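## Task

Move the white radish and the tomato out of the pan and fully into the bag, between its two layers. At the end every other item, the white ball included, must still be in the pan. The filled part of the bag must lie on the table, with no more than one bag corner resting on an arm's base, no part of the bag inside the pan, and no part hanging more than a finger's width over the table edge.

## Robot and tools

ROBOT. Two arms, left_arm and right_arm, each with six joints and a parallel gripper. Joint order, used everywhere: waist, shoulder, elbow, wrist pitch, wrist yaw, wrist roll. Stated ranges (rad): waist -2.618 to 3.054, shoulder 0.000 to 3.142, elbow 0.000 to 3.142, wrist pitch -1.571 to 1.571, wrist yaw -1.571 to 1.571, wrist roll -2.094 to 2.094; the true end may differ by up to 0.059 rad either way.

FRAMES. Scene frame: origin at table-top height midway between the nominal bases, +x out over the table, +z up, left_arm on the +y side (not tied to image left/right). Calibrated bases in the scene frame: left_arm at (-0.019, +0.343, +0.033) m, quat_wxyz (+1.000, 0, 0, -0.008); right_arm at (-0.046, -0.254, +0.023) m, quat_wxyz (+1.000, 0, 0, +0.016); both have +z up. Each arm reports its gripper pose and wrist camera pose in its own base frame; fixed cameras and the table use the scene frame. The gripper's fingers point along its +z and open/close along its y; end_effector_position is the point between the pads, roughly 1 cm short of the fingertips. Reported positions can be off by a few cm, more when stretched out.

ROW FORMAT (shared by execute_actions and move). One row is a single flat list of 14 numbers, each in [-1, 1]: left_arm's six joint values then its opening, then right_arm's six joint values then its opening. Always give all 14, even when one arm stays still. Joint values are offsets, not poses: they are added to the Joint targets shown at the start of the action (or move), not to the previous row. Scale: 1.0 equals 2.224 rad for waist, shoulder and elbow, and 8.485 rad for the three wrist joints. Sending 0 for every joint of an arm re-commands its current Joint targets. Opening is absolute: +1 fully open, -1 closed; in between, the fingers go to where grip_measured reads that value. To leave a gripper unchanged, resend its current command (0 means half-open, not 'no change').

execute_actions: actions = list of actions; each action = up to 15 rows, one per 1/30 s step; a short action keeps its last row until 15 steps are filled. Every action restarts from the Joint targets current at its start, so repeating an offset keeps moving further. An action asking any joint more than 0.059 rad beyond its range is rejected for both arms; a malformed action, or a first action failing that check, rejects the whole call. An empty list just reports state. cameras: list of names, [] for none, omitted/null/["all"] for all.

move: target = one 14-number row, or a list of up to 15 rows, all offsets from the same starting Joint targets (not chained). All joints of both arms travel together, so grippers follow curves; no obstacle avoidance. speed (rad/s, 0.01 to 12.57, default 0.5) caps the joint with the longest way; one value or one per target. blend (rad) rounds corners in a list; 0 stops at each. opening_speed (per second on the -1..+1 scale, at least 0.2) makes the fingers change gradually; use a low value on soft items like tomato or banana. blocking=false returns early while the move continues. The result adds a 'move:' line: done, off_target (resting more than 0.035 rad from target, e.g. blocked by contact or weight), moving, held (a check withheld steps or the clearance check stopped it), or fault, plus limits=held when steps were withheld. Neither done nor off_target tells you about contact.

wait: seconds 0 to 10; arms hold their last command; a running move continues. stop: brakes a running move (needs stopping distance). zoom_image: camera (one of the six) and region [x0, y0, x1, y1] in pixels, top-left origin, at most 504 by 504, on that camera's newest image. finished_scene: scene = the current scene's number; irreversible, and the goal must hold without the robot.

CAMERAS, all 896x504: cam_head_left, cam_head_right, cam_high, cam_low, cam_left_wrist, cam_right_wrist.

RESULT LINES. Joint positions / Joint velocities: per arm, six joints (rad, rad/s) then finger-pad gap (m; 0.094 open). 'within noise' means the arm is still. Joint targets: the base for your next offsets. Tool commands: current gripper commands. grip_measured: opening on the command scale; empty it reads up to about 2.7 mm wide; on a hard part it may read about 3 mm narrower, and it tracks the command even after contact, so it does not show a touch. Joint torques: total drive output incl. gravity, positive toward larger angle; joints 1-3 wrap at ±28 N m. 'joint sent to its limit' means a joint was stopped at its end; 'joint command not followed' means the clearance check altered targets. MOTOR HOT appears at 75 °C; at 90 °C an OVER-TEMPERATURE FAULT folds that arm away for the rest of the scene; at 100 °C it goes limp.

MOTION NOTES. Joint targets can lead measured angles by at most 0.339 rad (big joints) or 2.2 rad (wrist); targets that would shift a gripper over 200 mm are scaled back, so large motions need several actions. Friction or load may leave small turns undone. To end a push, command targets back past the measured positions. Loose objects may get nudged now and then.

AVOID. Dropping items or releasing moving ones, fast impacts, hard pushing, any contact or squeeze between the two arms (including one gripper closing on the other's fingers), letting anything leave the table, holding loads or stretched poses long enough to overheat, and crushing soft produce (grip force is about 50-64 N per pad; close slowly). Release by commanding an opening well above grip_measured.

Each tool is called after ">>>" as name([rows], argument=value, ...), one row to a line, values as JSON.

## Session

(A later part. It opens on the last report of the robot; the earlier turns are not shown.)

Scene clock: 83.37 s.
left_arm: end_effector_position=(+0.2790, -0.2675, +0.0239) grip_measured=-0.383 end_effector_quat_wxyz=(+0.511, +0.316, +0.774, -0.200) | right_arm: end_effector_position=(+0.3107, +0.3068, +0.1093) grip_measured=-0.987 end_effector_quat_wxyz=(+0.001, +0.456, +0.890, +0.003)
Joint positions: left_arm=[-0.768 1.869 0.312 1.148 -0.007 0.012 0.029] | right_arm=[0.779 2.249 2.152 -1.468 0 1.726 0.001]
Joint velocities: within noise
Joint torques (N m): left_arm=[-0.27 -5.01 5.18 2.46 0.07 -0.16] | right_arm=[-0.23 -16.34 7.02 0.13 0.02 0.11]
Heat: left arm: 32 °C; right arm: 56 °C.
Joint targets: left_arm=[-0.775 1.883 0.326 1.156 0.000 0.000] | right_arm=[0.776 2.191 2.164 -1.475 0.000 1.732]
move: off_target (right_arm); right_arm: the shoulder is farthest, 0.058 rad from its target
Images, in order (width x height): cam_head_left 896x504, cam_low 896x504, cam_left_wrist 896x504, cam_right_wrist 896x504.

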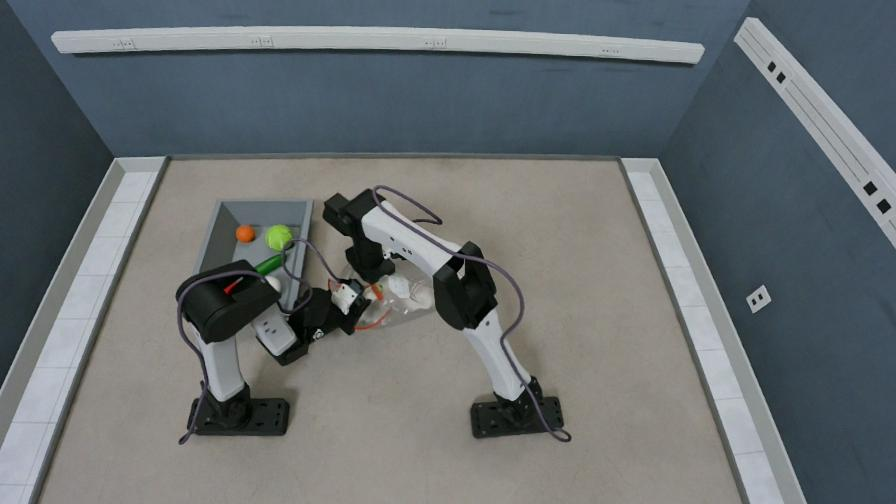

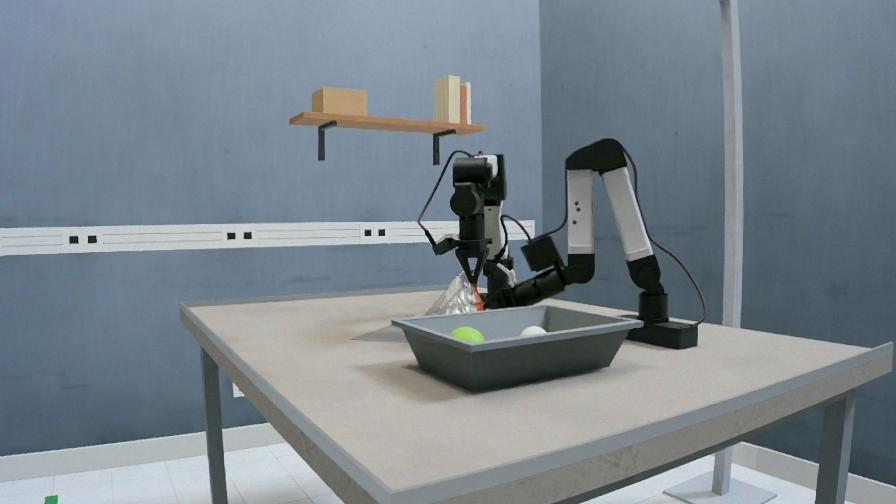

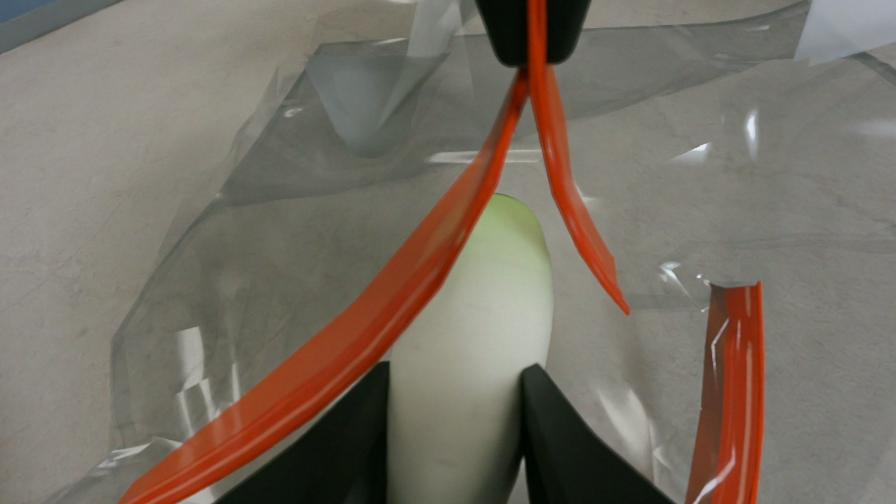

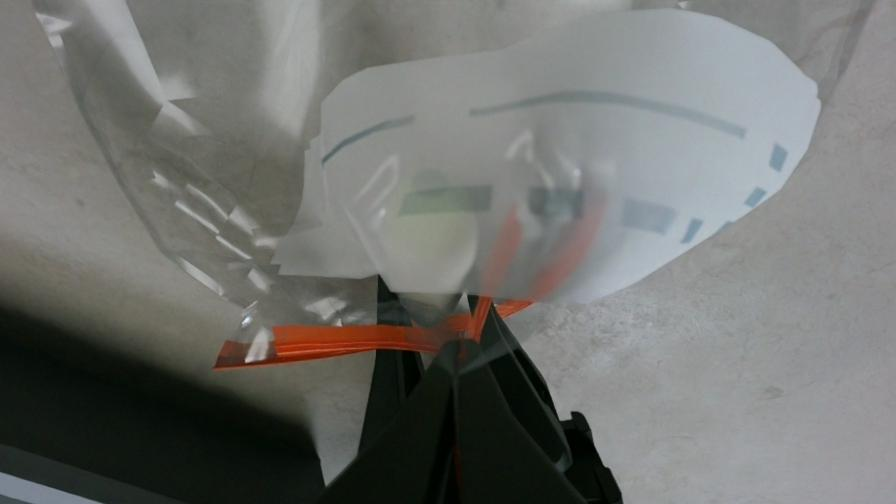

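>>> move(target=[-0.0067,0.0484,0.0662,-0.0022,0,0,-0.55,0,0,0,0,0,0,-1], speed=0.2, cameras=["cam_left_wrist","cam_right_wrist","cam_head_left"])

>>> zoom_image(camera="cam_head_left", region=[280, 200, 480, 350])

Scene clock: 84.87 s.
left_arm: end_effector_position=(+0.2984, -0.2941, +0.0172) grip_measured=-0.383 end_effector_quat_wxyz=(+0.513, +0.320, +0.770, -0.204) | right_arm: end_effector_position=(+0.3213, +0.2922, +0.1096) grip_measured=-0.987 end_effector_quat_wxyz=(+0.025, +0.464, +0.885, -0.011)
Joint positions: left_arm=[-0.781 1.978 0.44 1.137 -0.007 0.012 0.029] | right_arm=[0.76 2.249 2.152 -1.478 0.055 1.726 0.001]
Joint velocities: within noise
Joint torques (N m): left_arm=[-0.43 -6.11 7.19 2.37 0.08 -0.15] | right_arm=[1.62 -16.32 6.99 0.21 -0.48 0.11]
Heat: left arm: 33 °C; right arm: 57 °C.
Joint targets: left_arm=[-0.789 1.990 0.474 1.138 0.000 0.000] | right_arm=[0.776 2.191 2.164 -1.475 0.000 1.732]
move: off_target (right_arm); right_arm: the shoulder is farthest, 0.058 rad from its target
Images, in order (width x height): cam_head_left 896x504, cam_left_wrist 896x504, cam_right_wrist 896x504.

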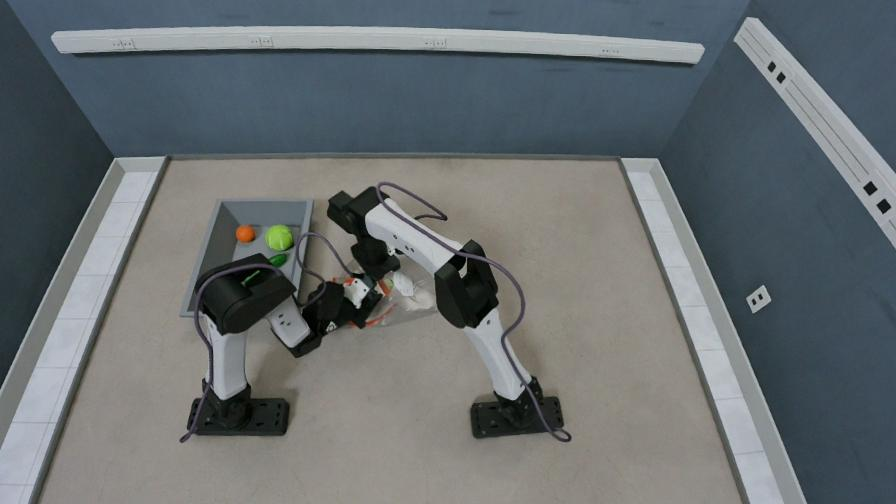

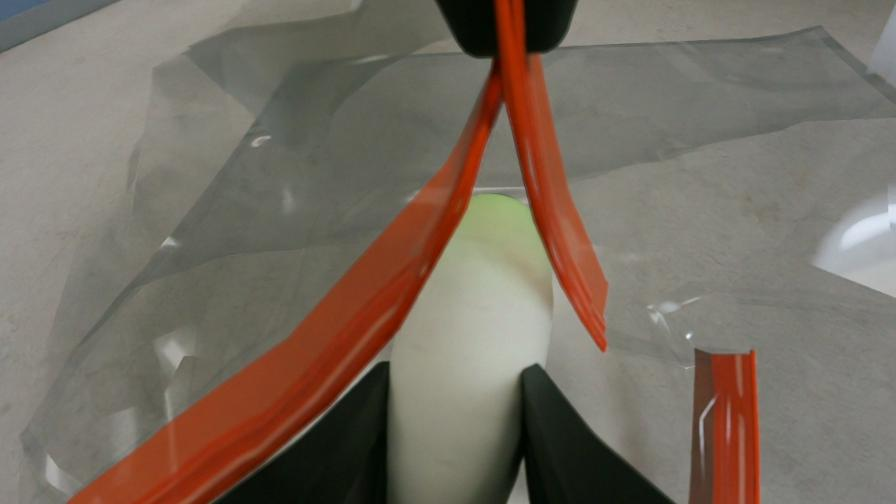

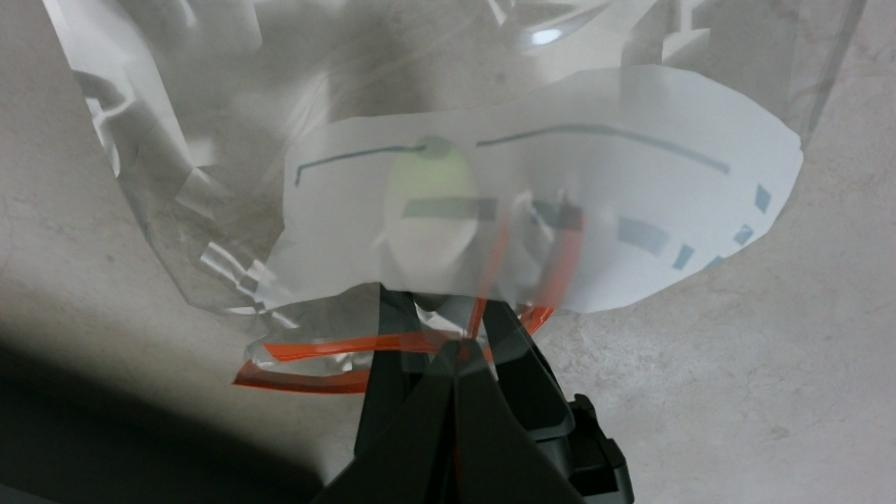

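Scaled by 2.520 from the camera's 896x504 image, which has a finer 1280x720 frame.

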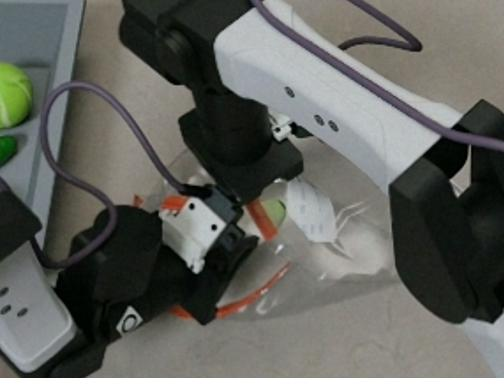

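>>> move([
  [0.003,-0.0203,-0.0278,0.001,0,0,-0.55,0,0,0,0,0,0,-1],
  [0.003,-0.0203,-0.0278,0.001,0,0,-0.05,0,0,0,0,0,0,-1],
], speed=0.2, opening_speed=0.5, cameras=["cam_left_wrist","cam_right_wrist"])

Scene clock: 87.17 s.
left_arm: end_effector_position=(+0.2931, -0.2888, +0.0125) grip_measured=-0.052 end_effector_quat_wxyz=(+0.506, +0.322, +0.774, -0.202) | right_arm: end_effector_position=(+0.3162, +0.2976, +0.1094) grip_measured=-0.987 end_effector_quat_wxyz=(+0.012, +0.462, +0.887, -0.006)
Joint positions: left_arm=[-0.781 1.972 0.416 1.137 -0.007 0.012 0.045] | right_arm=[0.766 2.249 2.152 -1.478 0.027 1.726 0.001]
Joint velocities: within noise
Joint torques (N m): left_arm=[0.05 -9.01 3.3 2.46 0.09 -0.15] | right_arm=[1.05 -16.32 7.02 0.21 -0.22 0.11]
Heat: left arm: 33 °C; right arm: 58 °C.
Joint targets: left_arm=[-0.783 1.945 0.412 1.146 0.000 0.000] | right_arm=[0.776 2.191 2.164 -1.475 0.000 1.732]
move: off_target (right_arm); right_arm: the shoulder is farthest, 0.058 rad from its target
Images, in order (width x height): cam_left_wrist 896x504, cam_right_wrist 896x504.

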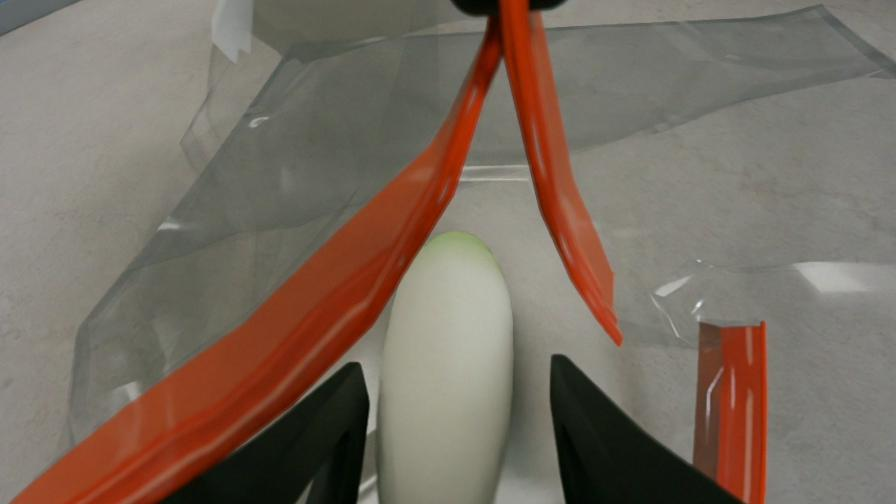

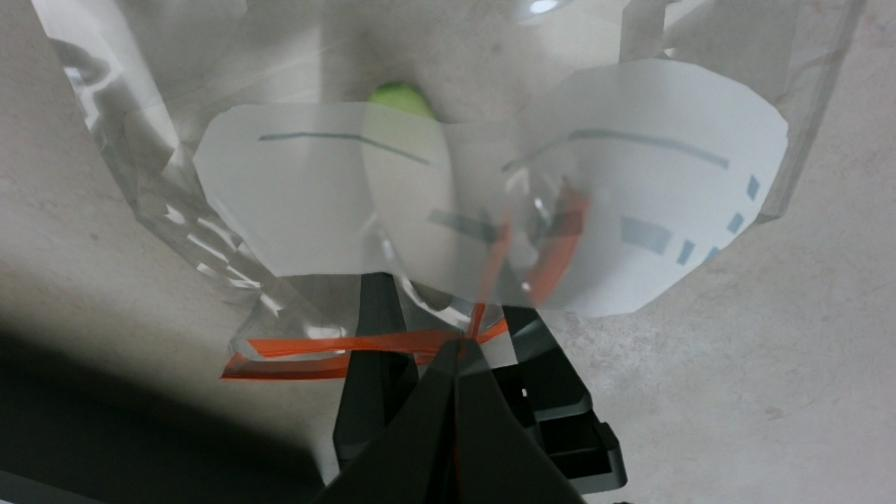

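>>> move([
  [0,-0.0279,-0.0387,0.0012,0,0,-0.05,0,0,0,0,0,0,-1],
  [0.005,-0.1709,-0.0832,-0.0362,0,0,-0.05,0,0,0,0,0,0,-1],
  [0.009,-0.3795,-0.0845,-0.1082,0,0,-0.05,0,0,0,0,0,0,-1],
], speed=0.3, blend=0.05, cameras=["cam_left_wrist","cam_right_wrist","cam_head_left"])

Scene clock: 91.63 s.
left_arm: end_effector_position=(+0.2197, -0.2111, +0.0556) grip_measured=-0.052 end_effector_quat_wxyz=(+0.422, +0.338, +0.825, -0.165) | right_arm: end_effector_position=(+0.3125, +0.3015, +0.1093) grip_measured=-0.987 end_effector_quat_wxyz=(+0.003, +0.460, +0.888, -0.003)
Joint positions: left_arm=[-0.77 1.112 0.237 0.245 -0.007 0.012 0.045] | right_arm=[0.77 2.249 2.152 -1.478 0.007 1.726 0.001]
Joint velocities: within noise
Joint torques (N m): left_arm=[0.76 -3.19 6.02 2 0.08 -0.15] | right_arm=[0.61 -16.34 7.04 0.21 -0.05 0.11]
Heat: left arm: 33 °C; right arm: 60 °C.
Joint targets: left_arm=[-0.763 1.101 0.224 0.228 0.000 0.000] | right_arm=[0.776 2.191 2.164 -1.475 0.000 1.732]
move: off_target (right_arm); blend cut to 0.043 rad at target 1; right_arm: the shoulder is farthest, 0.058 rad from its target
Images, in order (width x height): cam_head_left 896x504, cam_left_wrist 896x504, cam_right_wrist 896x504.

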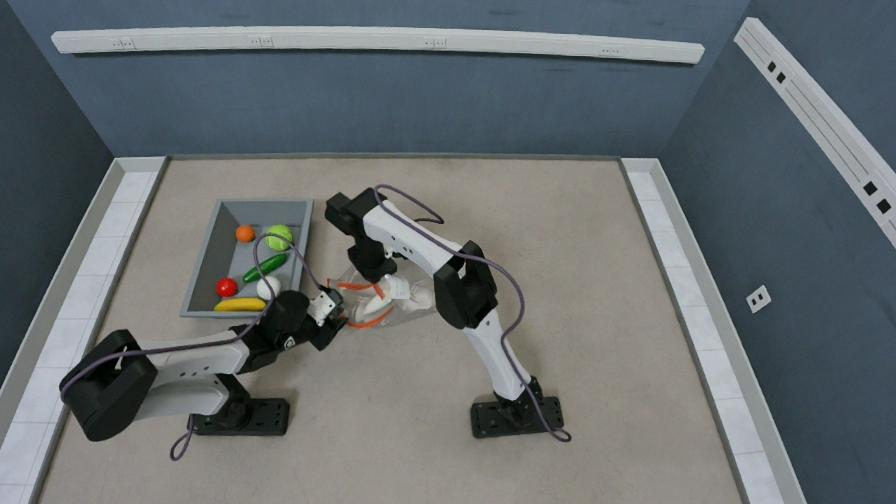

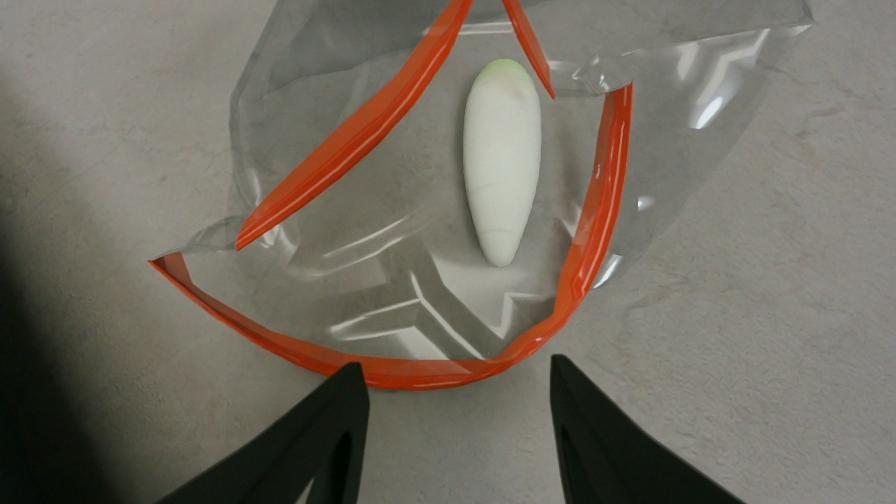

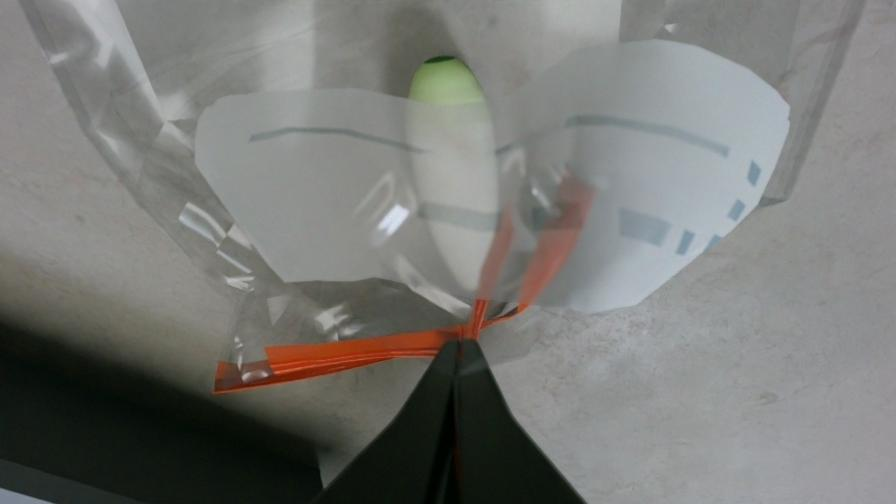

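>>> move([
  [0.0189,-0.067,0.1556,-0.088,0,0,-0.05,0,0.022,0,0,0,0,-1],
  [0.4507,0.2778,0.5129,-0.1619,0,0,0.4,0,0.022,0,0,0,0,-1],
], speed=0.7, blend=0.1, cameras=["cam_left_wrist","cam_head_left"])

Scene clock: 96.20 s.
left_arm: end_effector_position=(+0.3140, +0.0786, +0.0987) grip_measured=+0.398 end_effector_quat_wxyz=(+0.036, -0.115, +0.993, +0.008) | right_arm: end_effector_position=(+0.3125, +0.3015, +0.1093) grip_measured=-0.987 end_effector_quat_wxyz=(+0.003, +0.460, +0.888, -0.003)
Joint positions: left_arm=[0.242 1.705 1.341 -1.134 -0.007 0.011 0.066] | right_arm=[0.77 2.249 2.152 -1.478 0.007 1.726 0.001]
Joint velocities: within noise
Joint torques (N m): left_arm=[0.06 -6.38 9.33 0.46 0.08 -0.14] | right_arm=[0.61 -12.05 7.02 0.21 -0.05 0.11]
Heat: left arm: 33 °C; right arm: 60 °C.
Joint targets: left_arm=[0.240 1.719 1.364 -1.146 0.000 0.000] | right_arm=[0.776 2.240 2.164 -1.475 0.000 1.732]
move: done
Images, in order (width x height): cam_head_left 896x504, cam_left_wrist 896x504.

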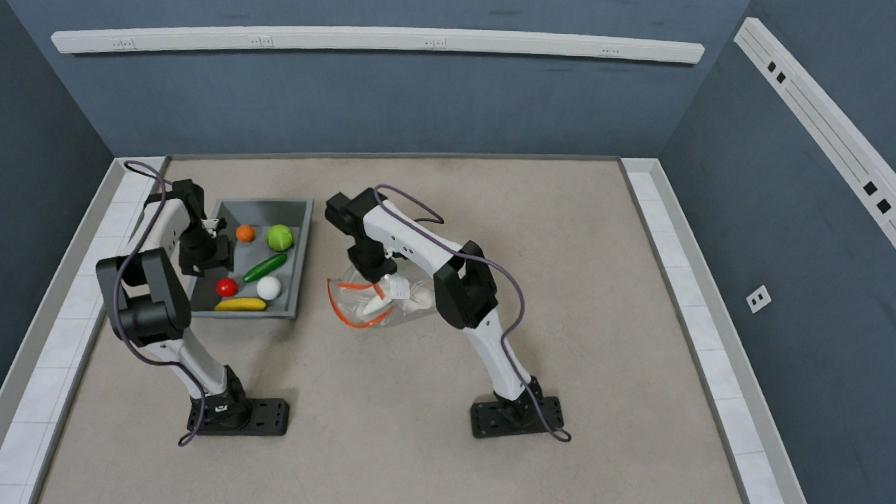

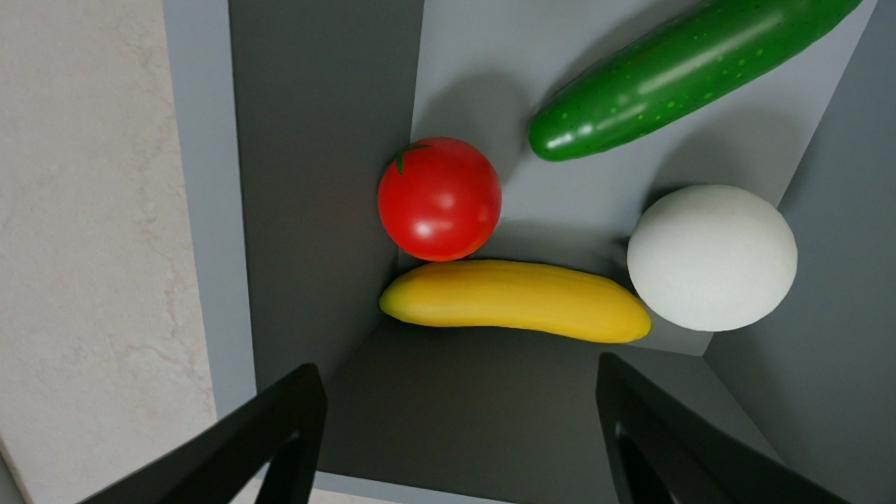

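>>> move(target=[0.0024,0.0457,-0.1164,0.0426,0,0,0.4,0,0,0,0,0,0,-1], speed=0.3, cameras=["cam_left_wrist"])

Scene clock: 99.17 s.
left_arm: end_effector_position=(+0.3198, +0.0801, +0.0154) grip_measured=+0.398 end_effector_quat_wxyz=(+0.042, -0.115, +0.992, +0.009) | right_arm: end_effector_position=(+0.3125, +0.3015, +0.1093) grip_measured=-0.987 end_effector_quat_wxyz=(+0.003, +0.460, +0.888, -0.003)
Joint positions: left_arm=[0.242 1.806 1.115 -0.794 -0.007 0.011 0.066] | right_arm=[0.77 2.249 2.152 -1.478 0.007 1.726 0.001]
Joint velocities: within noise
Joint torques (N m): left_arm=[0.46 -6.71 5.61 0.73 0.08 -0.14] | right_arm=[0.61 -12.03 7.01 0.21 -0.04 0.11]
Heat: left arm: 32 °C; right arm: 60 °C.
Joint targets: left_arm=[0.245 1.821 1.106 -0.784 0.000 0.000] | right_arm=[0.776 2.240 2.164 -1.475 0.000 1.732]
move: done
Images, in order (width x height): cam_left_wrist 896x504.

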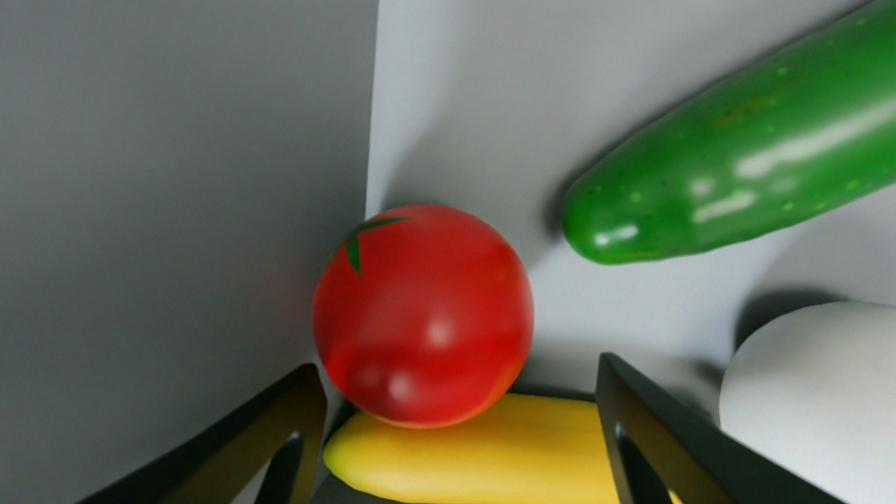

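>>> move([
  [-0.0135,0,0,0,0,0,0.4,0,0,0,0,0,0,-1],
  [-0.0135,0.0075,-0.0225,0.0085,0,0,0.4,0,0,0,0,0,0,-1],
], speed=0.1, cameras=["cam_left_wrist"])

Scene clock: 101.40 s.
left_arm: end_effector_position=(+0.3200, +0.0726, +0.0006) grip_measured=+0.398 end_effector_quat_wxyz=(+0.047, -0.104, +0.993, +0.009) | right_arm: end_effector_position=(+0.3125, +0.3015, +0.1093) grip_measured=-0.987 end_effector_quat_wxyz=(+0.003, +0.460, +0.888, -0.003)
Joint positions: left_arm=[0.22 1.82 1.066 -0.722 -0.007 0.011 0.066] | right_arm=[0.77 2.249 2.152 -1.478 0.007 1.726 0.001]
Joint velocities: within noise
Joint torques (N m): left_arm=[-0.12 -6.46 5.26 0.73 0.08 -0.13] | right_arm=[0.58 -12.04 7.02 0.21 -0.05 0.11]
Heat: left arm: 32 °C; right arm: 59 °C.
Joint targets: left_arm=[0.215 1.837 1.055 -0.712 0.000 0.000] | right_arm=[0.776 2.240 2.164 -1.475 0.000 1.732]
move: done
Images, in order (width x height): cam_left_wrist 896x504.

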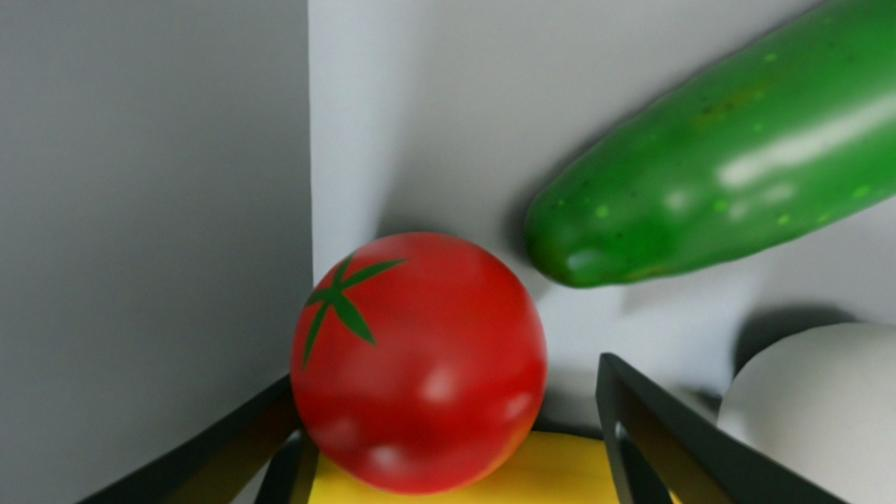

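>>> move([
  [0,0,0,0,0,0,0.1,0,0,0,0,0,0,-1],
  [0,0,0,0,0,0,-0.12,0,0,0,0,0,0,-1],
], opening_speed=0.3, cameras=["cam_left_wrist"])

Scene clock: 103.93 s.
left_arm: end_effector_position=(+0.3205, +0.0727, +0.0007) grip_measured=-0.106 end_effector_quat_wxyz=(+0.048, -0.104, +0.993, +0.009) | right_arm: end_effector_position=(+0.3125, +0.3015, +0.1093) grip_measured=-0.987 end_effector_quat_wxyz=(+0.003, +0.460, +0.888, -0.003)
Joint positions: left_arm=[0.22 1.82 1.066 -0.72 -0.007 0.011 0.042] | right_arm=[0.77 2.249 2.152 -1.478 0.007 1.726 0.001]
Joint velocities: within noise
Joint torques (N m): left_arm=[-0.16 -6.49 5.29 0.73 0.08 -0.13] | right_arm=[0.62 -12.05 7.02 0.22 -0.04 0.11]
Heat: left arm: 31 °C; right arm: 59 °C.
Joint targets: left_arm=[0.215 1.837 1.055 -0.712 0.000 0.000] | right_arm=[0.776 2.240 2.164 -1.475 0.000 1.732]
move: done
Images, in order (width x height): cam_left_wrist 896x504.

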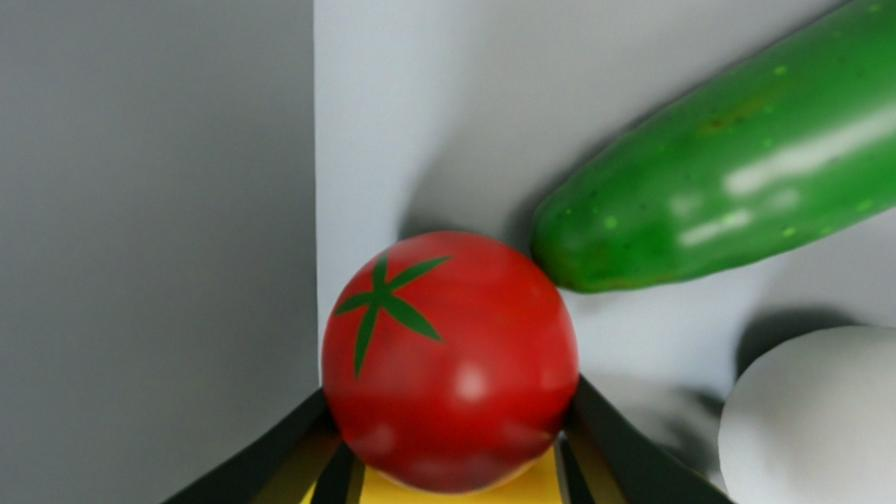

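>>> move([
  [0,-0.0075,0.0225,-0.0085,0,0,-0.2,0,0,0,0,0,0,-1],
  [0,-0.0531,0.1389,-0.0511,0,0,-0.2,0,0,0,0,0,0,-1],
], speed=0.3, cameras=["cam_left_wrist","cam_head_left","cam_low"])

Scene clock: 106.33 s.
left_arm: end_effector_position=(+0.3164, +0.0718, +0.0893) grip_measured=-0.114 end_effector_quat_wxyz=(+0.021, -0.104, +0.994, +0.006) | right_arm: end_effector_position=(+0.3125, +0.3015, +0.1093) grip_measured=-0.987 end_effector_quat_wxyz=(+0.003, +0.460, +0.888, -0.003)
Joint positions: left_arm=[0.22 1.741 1.346 -1.133 -0.007 0.011 0.042] | right_arm=[0.77 2.249 2.152 -1.478 0.007 1.726 0.001]
Joint velocities: within noise
Joint torques (N m): left_arm=[-0.14 -9.37 8.83 0.36 0.07 -0.14] | right_arm=[0.59 -12.05 6.99 0.21 -0.04 0.11]
Heat: left arm: 32 °C; right arm: 59 °C.
Joint targets: left_arm=[0.215 1.719 1.365 -1.146 0.000 0.000] | right_arm=[0.776 2.240 2.164 -1.475 0.000 1.732]
move: done
Images, in order (width x height): cam_head_left 896x504, cam_low 896x504, cam_left_wrist 896x504.

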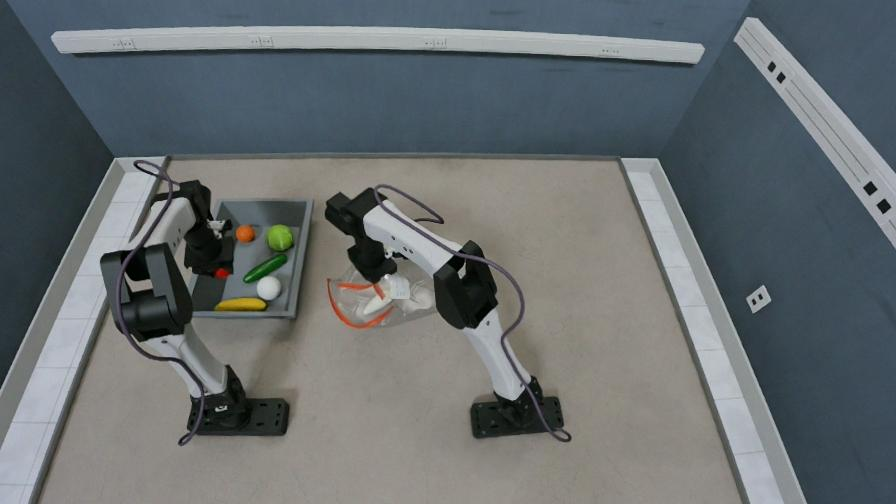

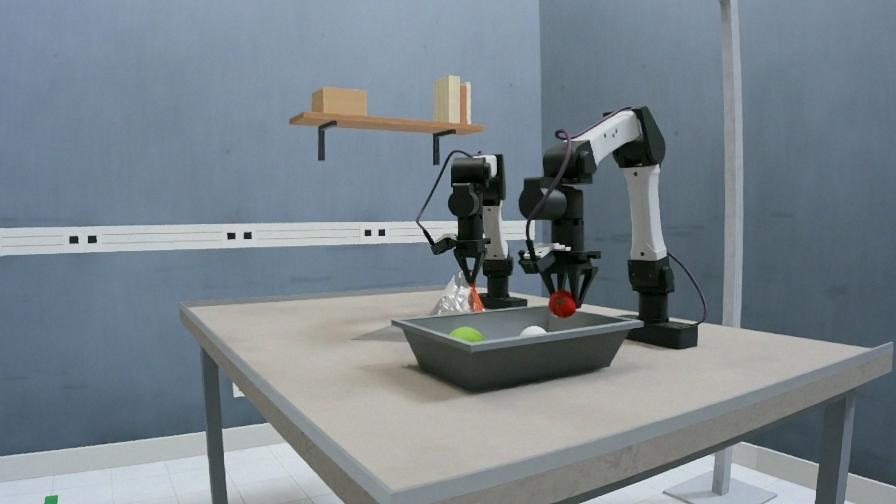

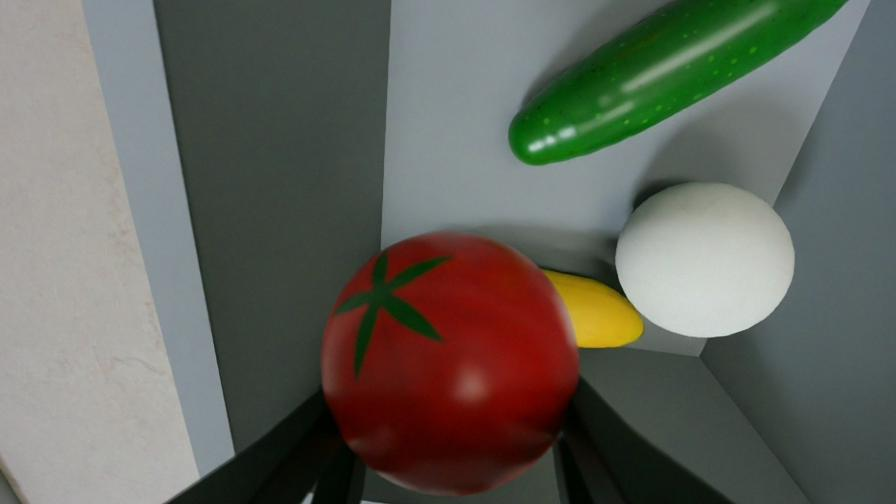

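>>> move([
  [0,-0.0901,-0.0108,-0.009,0,0,-0.2,0,0,0,0,0,0,-1],
  [-0.3934,-0.3449,-0.3575,0.0739,0,0,-0.2,0,0,0,0,0,0,-1],
  [-0.4092,-0.2779,-0.513,0.1619,0,0,-0.2,0,0,0,0,0,0,-1],
], speed=0.5, blend=0.08, cameras=["cam_left_wrist","cam_head_left","cam_low","cam_right_wrist"])

Scene clock: 112.03 s.
left_arm: end_effector_position=(+0.2334, -0.1906, +0.0548) grip_measured=-0.114 end_effector_quat_wxyz=(+0.424, +0.305, +0.840, -0.147) | right_arm: end_effector_position=(+0.3125, +0.3015, +0.1093) grip_measured=-0.987 end_effector_quat_wxyz=(+0.003, +0.460, +0.888, -0.003)
Joint positions: left_arm=[-0.688 1.093 0.234 0.22 -0.006 0.011 0.042] | right_arm=[0.77 2.249 2.152 -1.478 0.007 1.726 0.001]
Joint velocities: within noise
Joint torques (N m): left_arm=[-0.34 -1.65 6.37 2.25 0.07 -0.15] | right_arm=[0.61 -12.03 7.01 0.21 -0.05 0.11]
Heat: left arm: 32 °C; right arm: 58 °C.
Joint targets: left_arm=[-0.695 1.101 0.224 0.228 0.000 0.000] | right_arm=[0.776 2.240 2.164 -1.475 0.000 1.732]
move: done
Images, in order (width x height): cam_head_left 896x504, cam_low 896x504, cam_left_wrist 896x504, cam_right_wrist 896x504.

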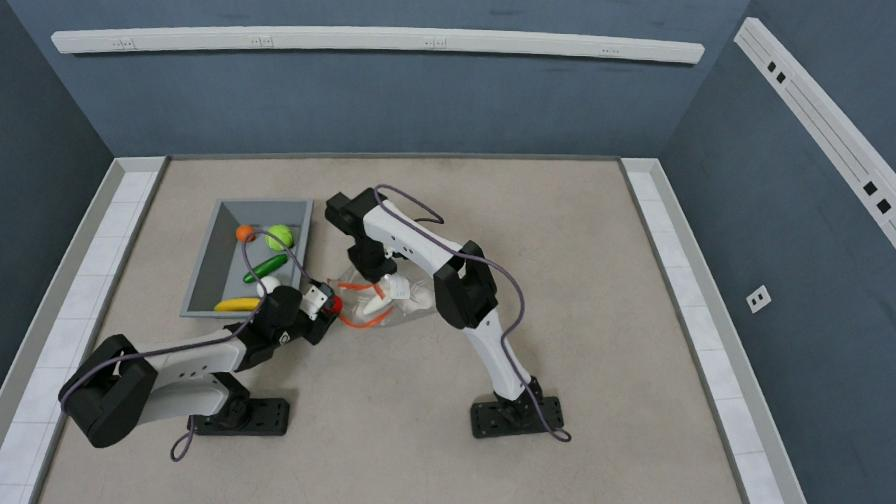

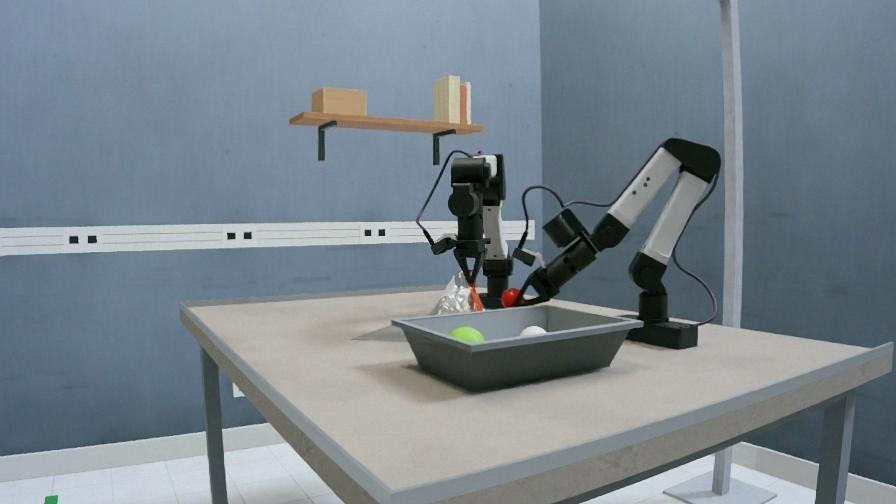

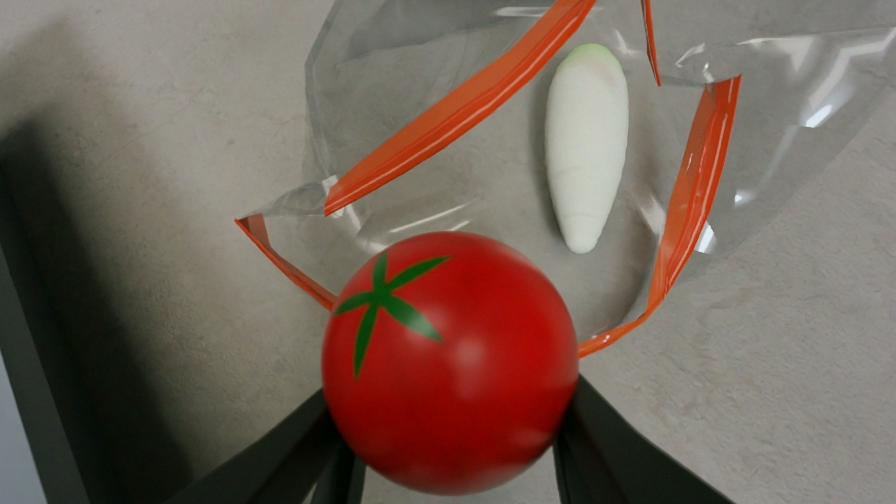

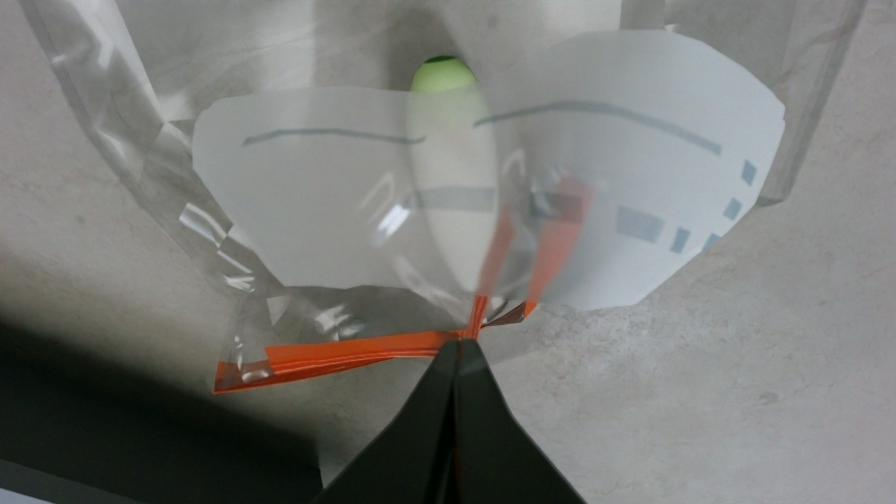

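>>> move(target=[0,0.2552,0.0178,0.0798,0,0,-0.2,0,0,0,0,0,0,-1], speed=0.4, cameras=["cam_left_wrist","cam_right_wrist"])

Scene clock: 114.70 s.
left_arm: end_effector_position=(+0.2747, -0.2246, +0.0230) grip_measured=-0.114 end_effector_quat_wxyz=(+0.476, +0.294, +0.812, -0.165) | right_arm: end_effector_position=(+0.3125, +0.3015, +0.1093) grip_measured=-0.987 end_effector_quat_wxyz=(+0.003, +0.460, +0.888, -0.003)
Joint positions: left_arm=[-0.688 1.657 0.246 0.895 -0.006 0.011 0.042] | right_arm=[0.77 2.249 2.152 -1.478 0.007 1.726 0.001]
Joint velocities: within noise
Joint torques (N m): left_arm=[-0.35 -3.97 6.26 2.38 0.07 -0.14] | right_arm=[0.61 -12.03 7.01 0.21 -0.04 0.11]
Heat: left arm: 32 °C; right arm: 58 °C.
Joint targets: left_arm=[-0.695 1.669 0.263 0.905 0.000 0.000] | right_arm=[0.776 2.240 2.164 -1.475 0.000 1.732]
move: done
Images, in order (width x height): cam_left_wrist 896x504, cam_right_wrist 896x504.

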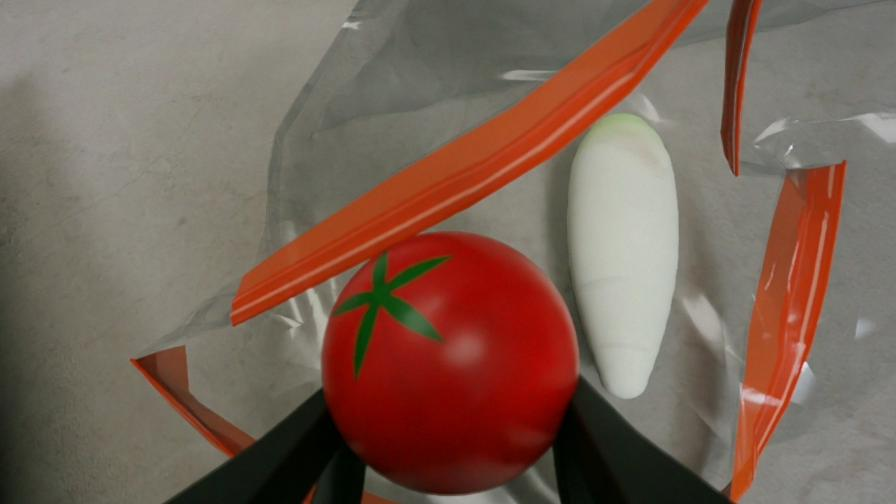

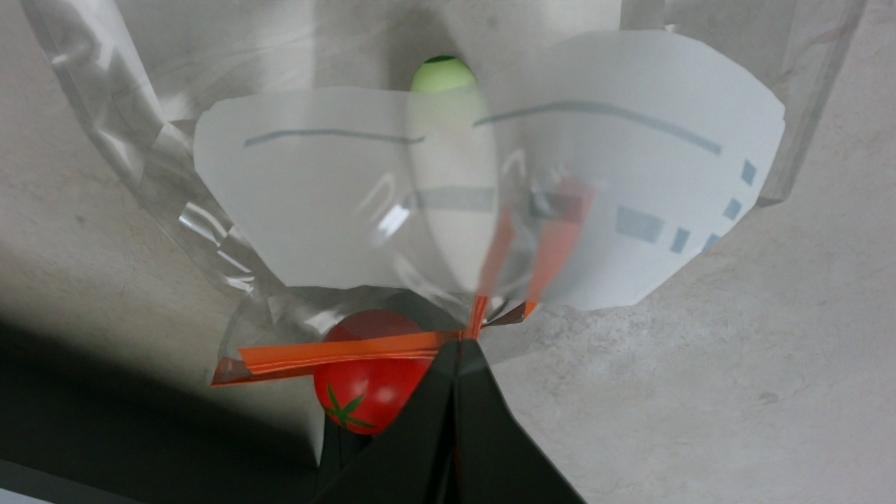

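>>> move(target=[-0.0022,0.1231,0.0431,0.0329,0,0,-0.2,0,0,0,0,0,0,-1], speed=0.25, cameras=["cam_left_wrist","cam_right_wrist"])

Scene clock: 116.80 s.
left_arm: end_effector_position=(+0.3040, -0.2512, +0.0164) grip_measured=-0.114 end_effector_quat_wxyz=(+0.517, +0.287, +0.786, -0.181) | right_arm: end_effector_position=(+0.3125, +0.3015, +0.1093) grip_measured=-0.987 end_effector_quat_wxyz=(+0.003, +0.460, +0.888, -0.003)
Joint positions: left_arm=[-0.693 1.928 0.344 1.172 -0.006 0.011 0.042] | right_arm=[0.77 2.249 2.152 -1.478 0.007 1.726 0.001]
Joint velocities: within noise
Joint torques (N m): left_arm=[-0.29 -5.3 5.03 2.49 0.08 -0.15] | right_arm=[0.61 -12.05 7.02 0.21 -0.05 0.11]
Heat: left arm: 32 °C; right arm: 58 °C.
Joint targets: left_arm=[-0.700 1.943 0.359 1.184 0.000 0.000] | right_arm=[0.776 2.240 2.164 -1.475 0.000 1.732]
move: done
Images, in order (width x height): cam_left_wrist 896x504, cam_right_wrist 896x504.

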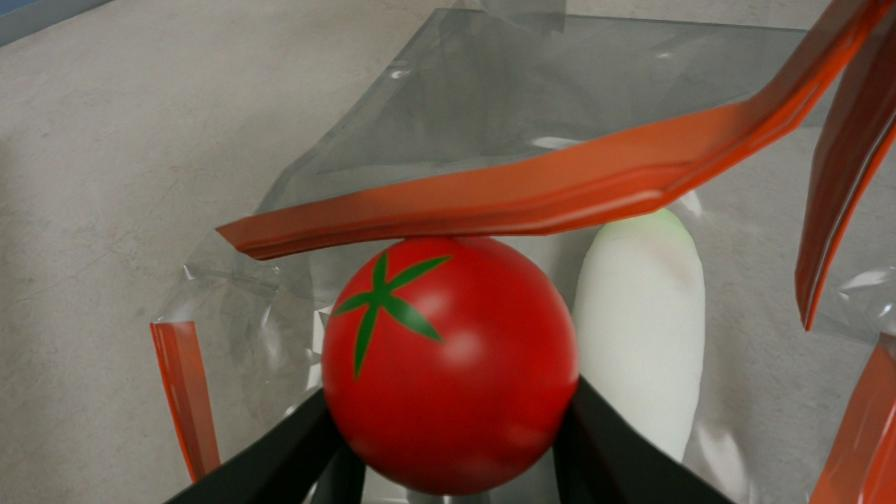

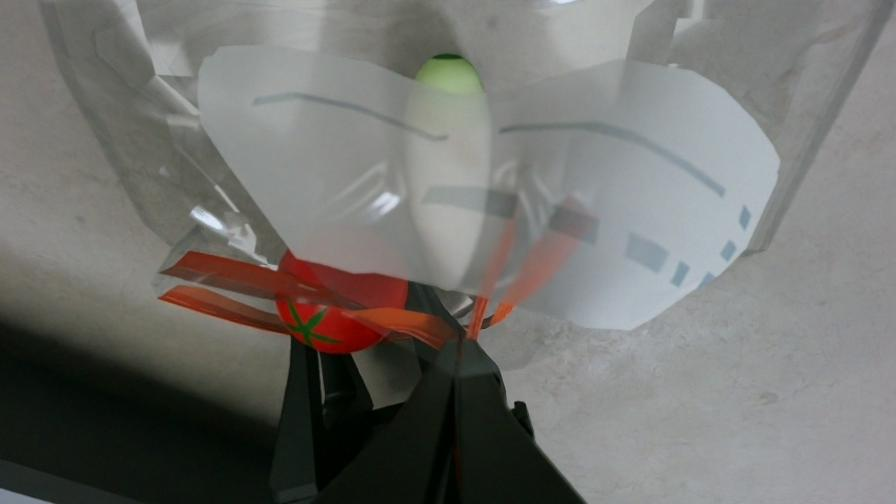

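>>> move([
  [0.0022,-0.1232,-0.0432,-0.0329,0,0,-0.2,0,0,0,0,0,0,-1],
  [0.0022,-0.1232,-0.0432,-0.0329,0,0,-0.2,0,-0.045,0.0088,0.0044,0,0,-1],
], speed=0.25, cameras=["cam_left_wrist","cam_right_wrist"])

Scene clock: 119.33 s.
left_arm: end_effector_position=(+0.2807, -0.2318, +0.0257) grip_measured=-0.114 end_effector_quat_wxyz=(+0.483, +0.295, +0.807, -0.169) | right_arm: end_effector_position=(+0.3186, +0.3075, +0.1386) grip_measured=-0.987 end_effector_quat_wxyz=(+0.019, +0.460, +0.887, +0.045)
Joint positions: left_arm=[-0.693 1.688 0.272 0.92 -0.006 0.011 0.042] | right_arm=[0.77 2.186 2.162 -1.449 0.007 1.726 0.001]
Joint velocities: within noise
Joint torques (N m): left_arm=[0.08 -6.65 3.73 2.16 0.07 -0.15] | right_arm=[0.59 -14.84 8.02 0.53 -0.05 0.11]
Heat: left arm: 33 °C; right arm: 58 °C.
Joint targets: left_arm=[-0.695 1.668 0.263 0.905 0.000 0.000] | right_arm=[0.776 2.140 2.183 -1.438 0.000 1.732]
move: off_target (right_arm); right_arm: the shoulder is farthest, 0.046 rad from its target
Images, in order (width x height): cam_left_wrist 896x504, cam_right_wrist 896x504.

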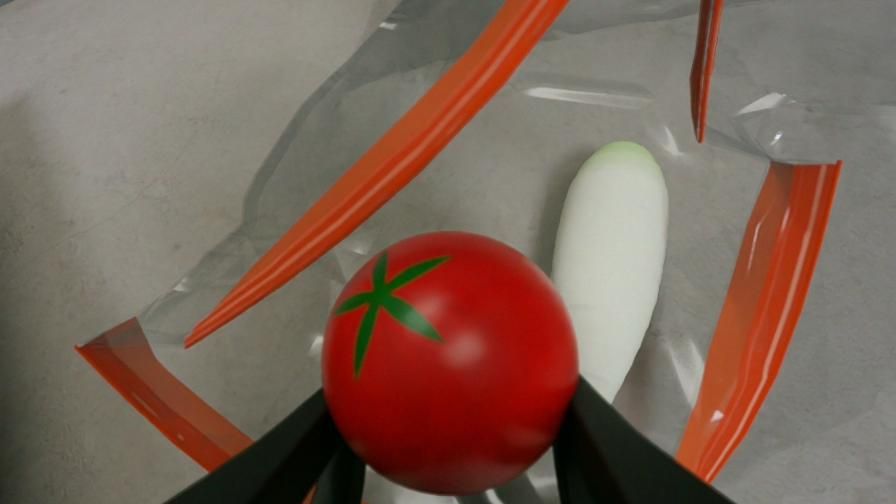

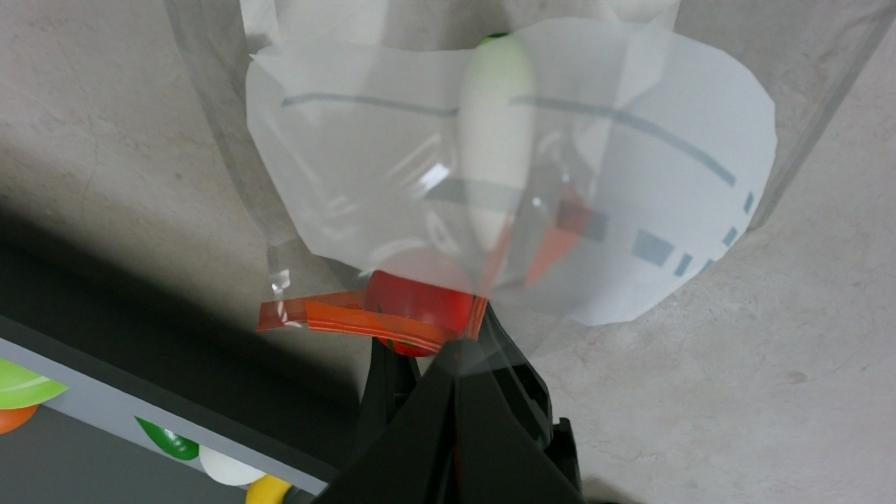

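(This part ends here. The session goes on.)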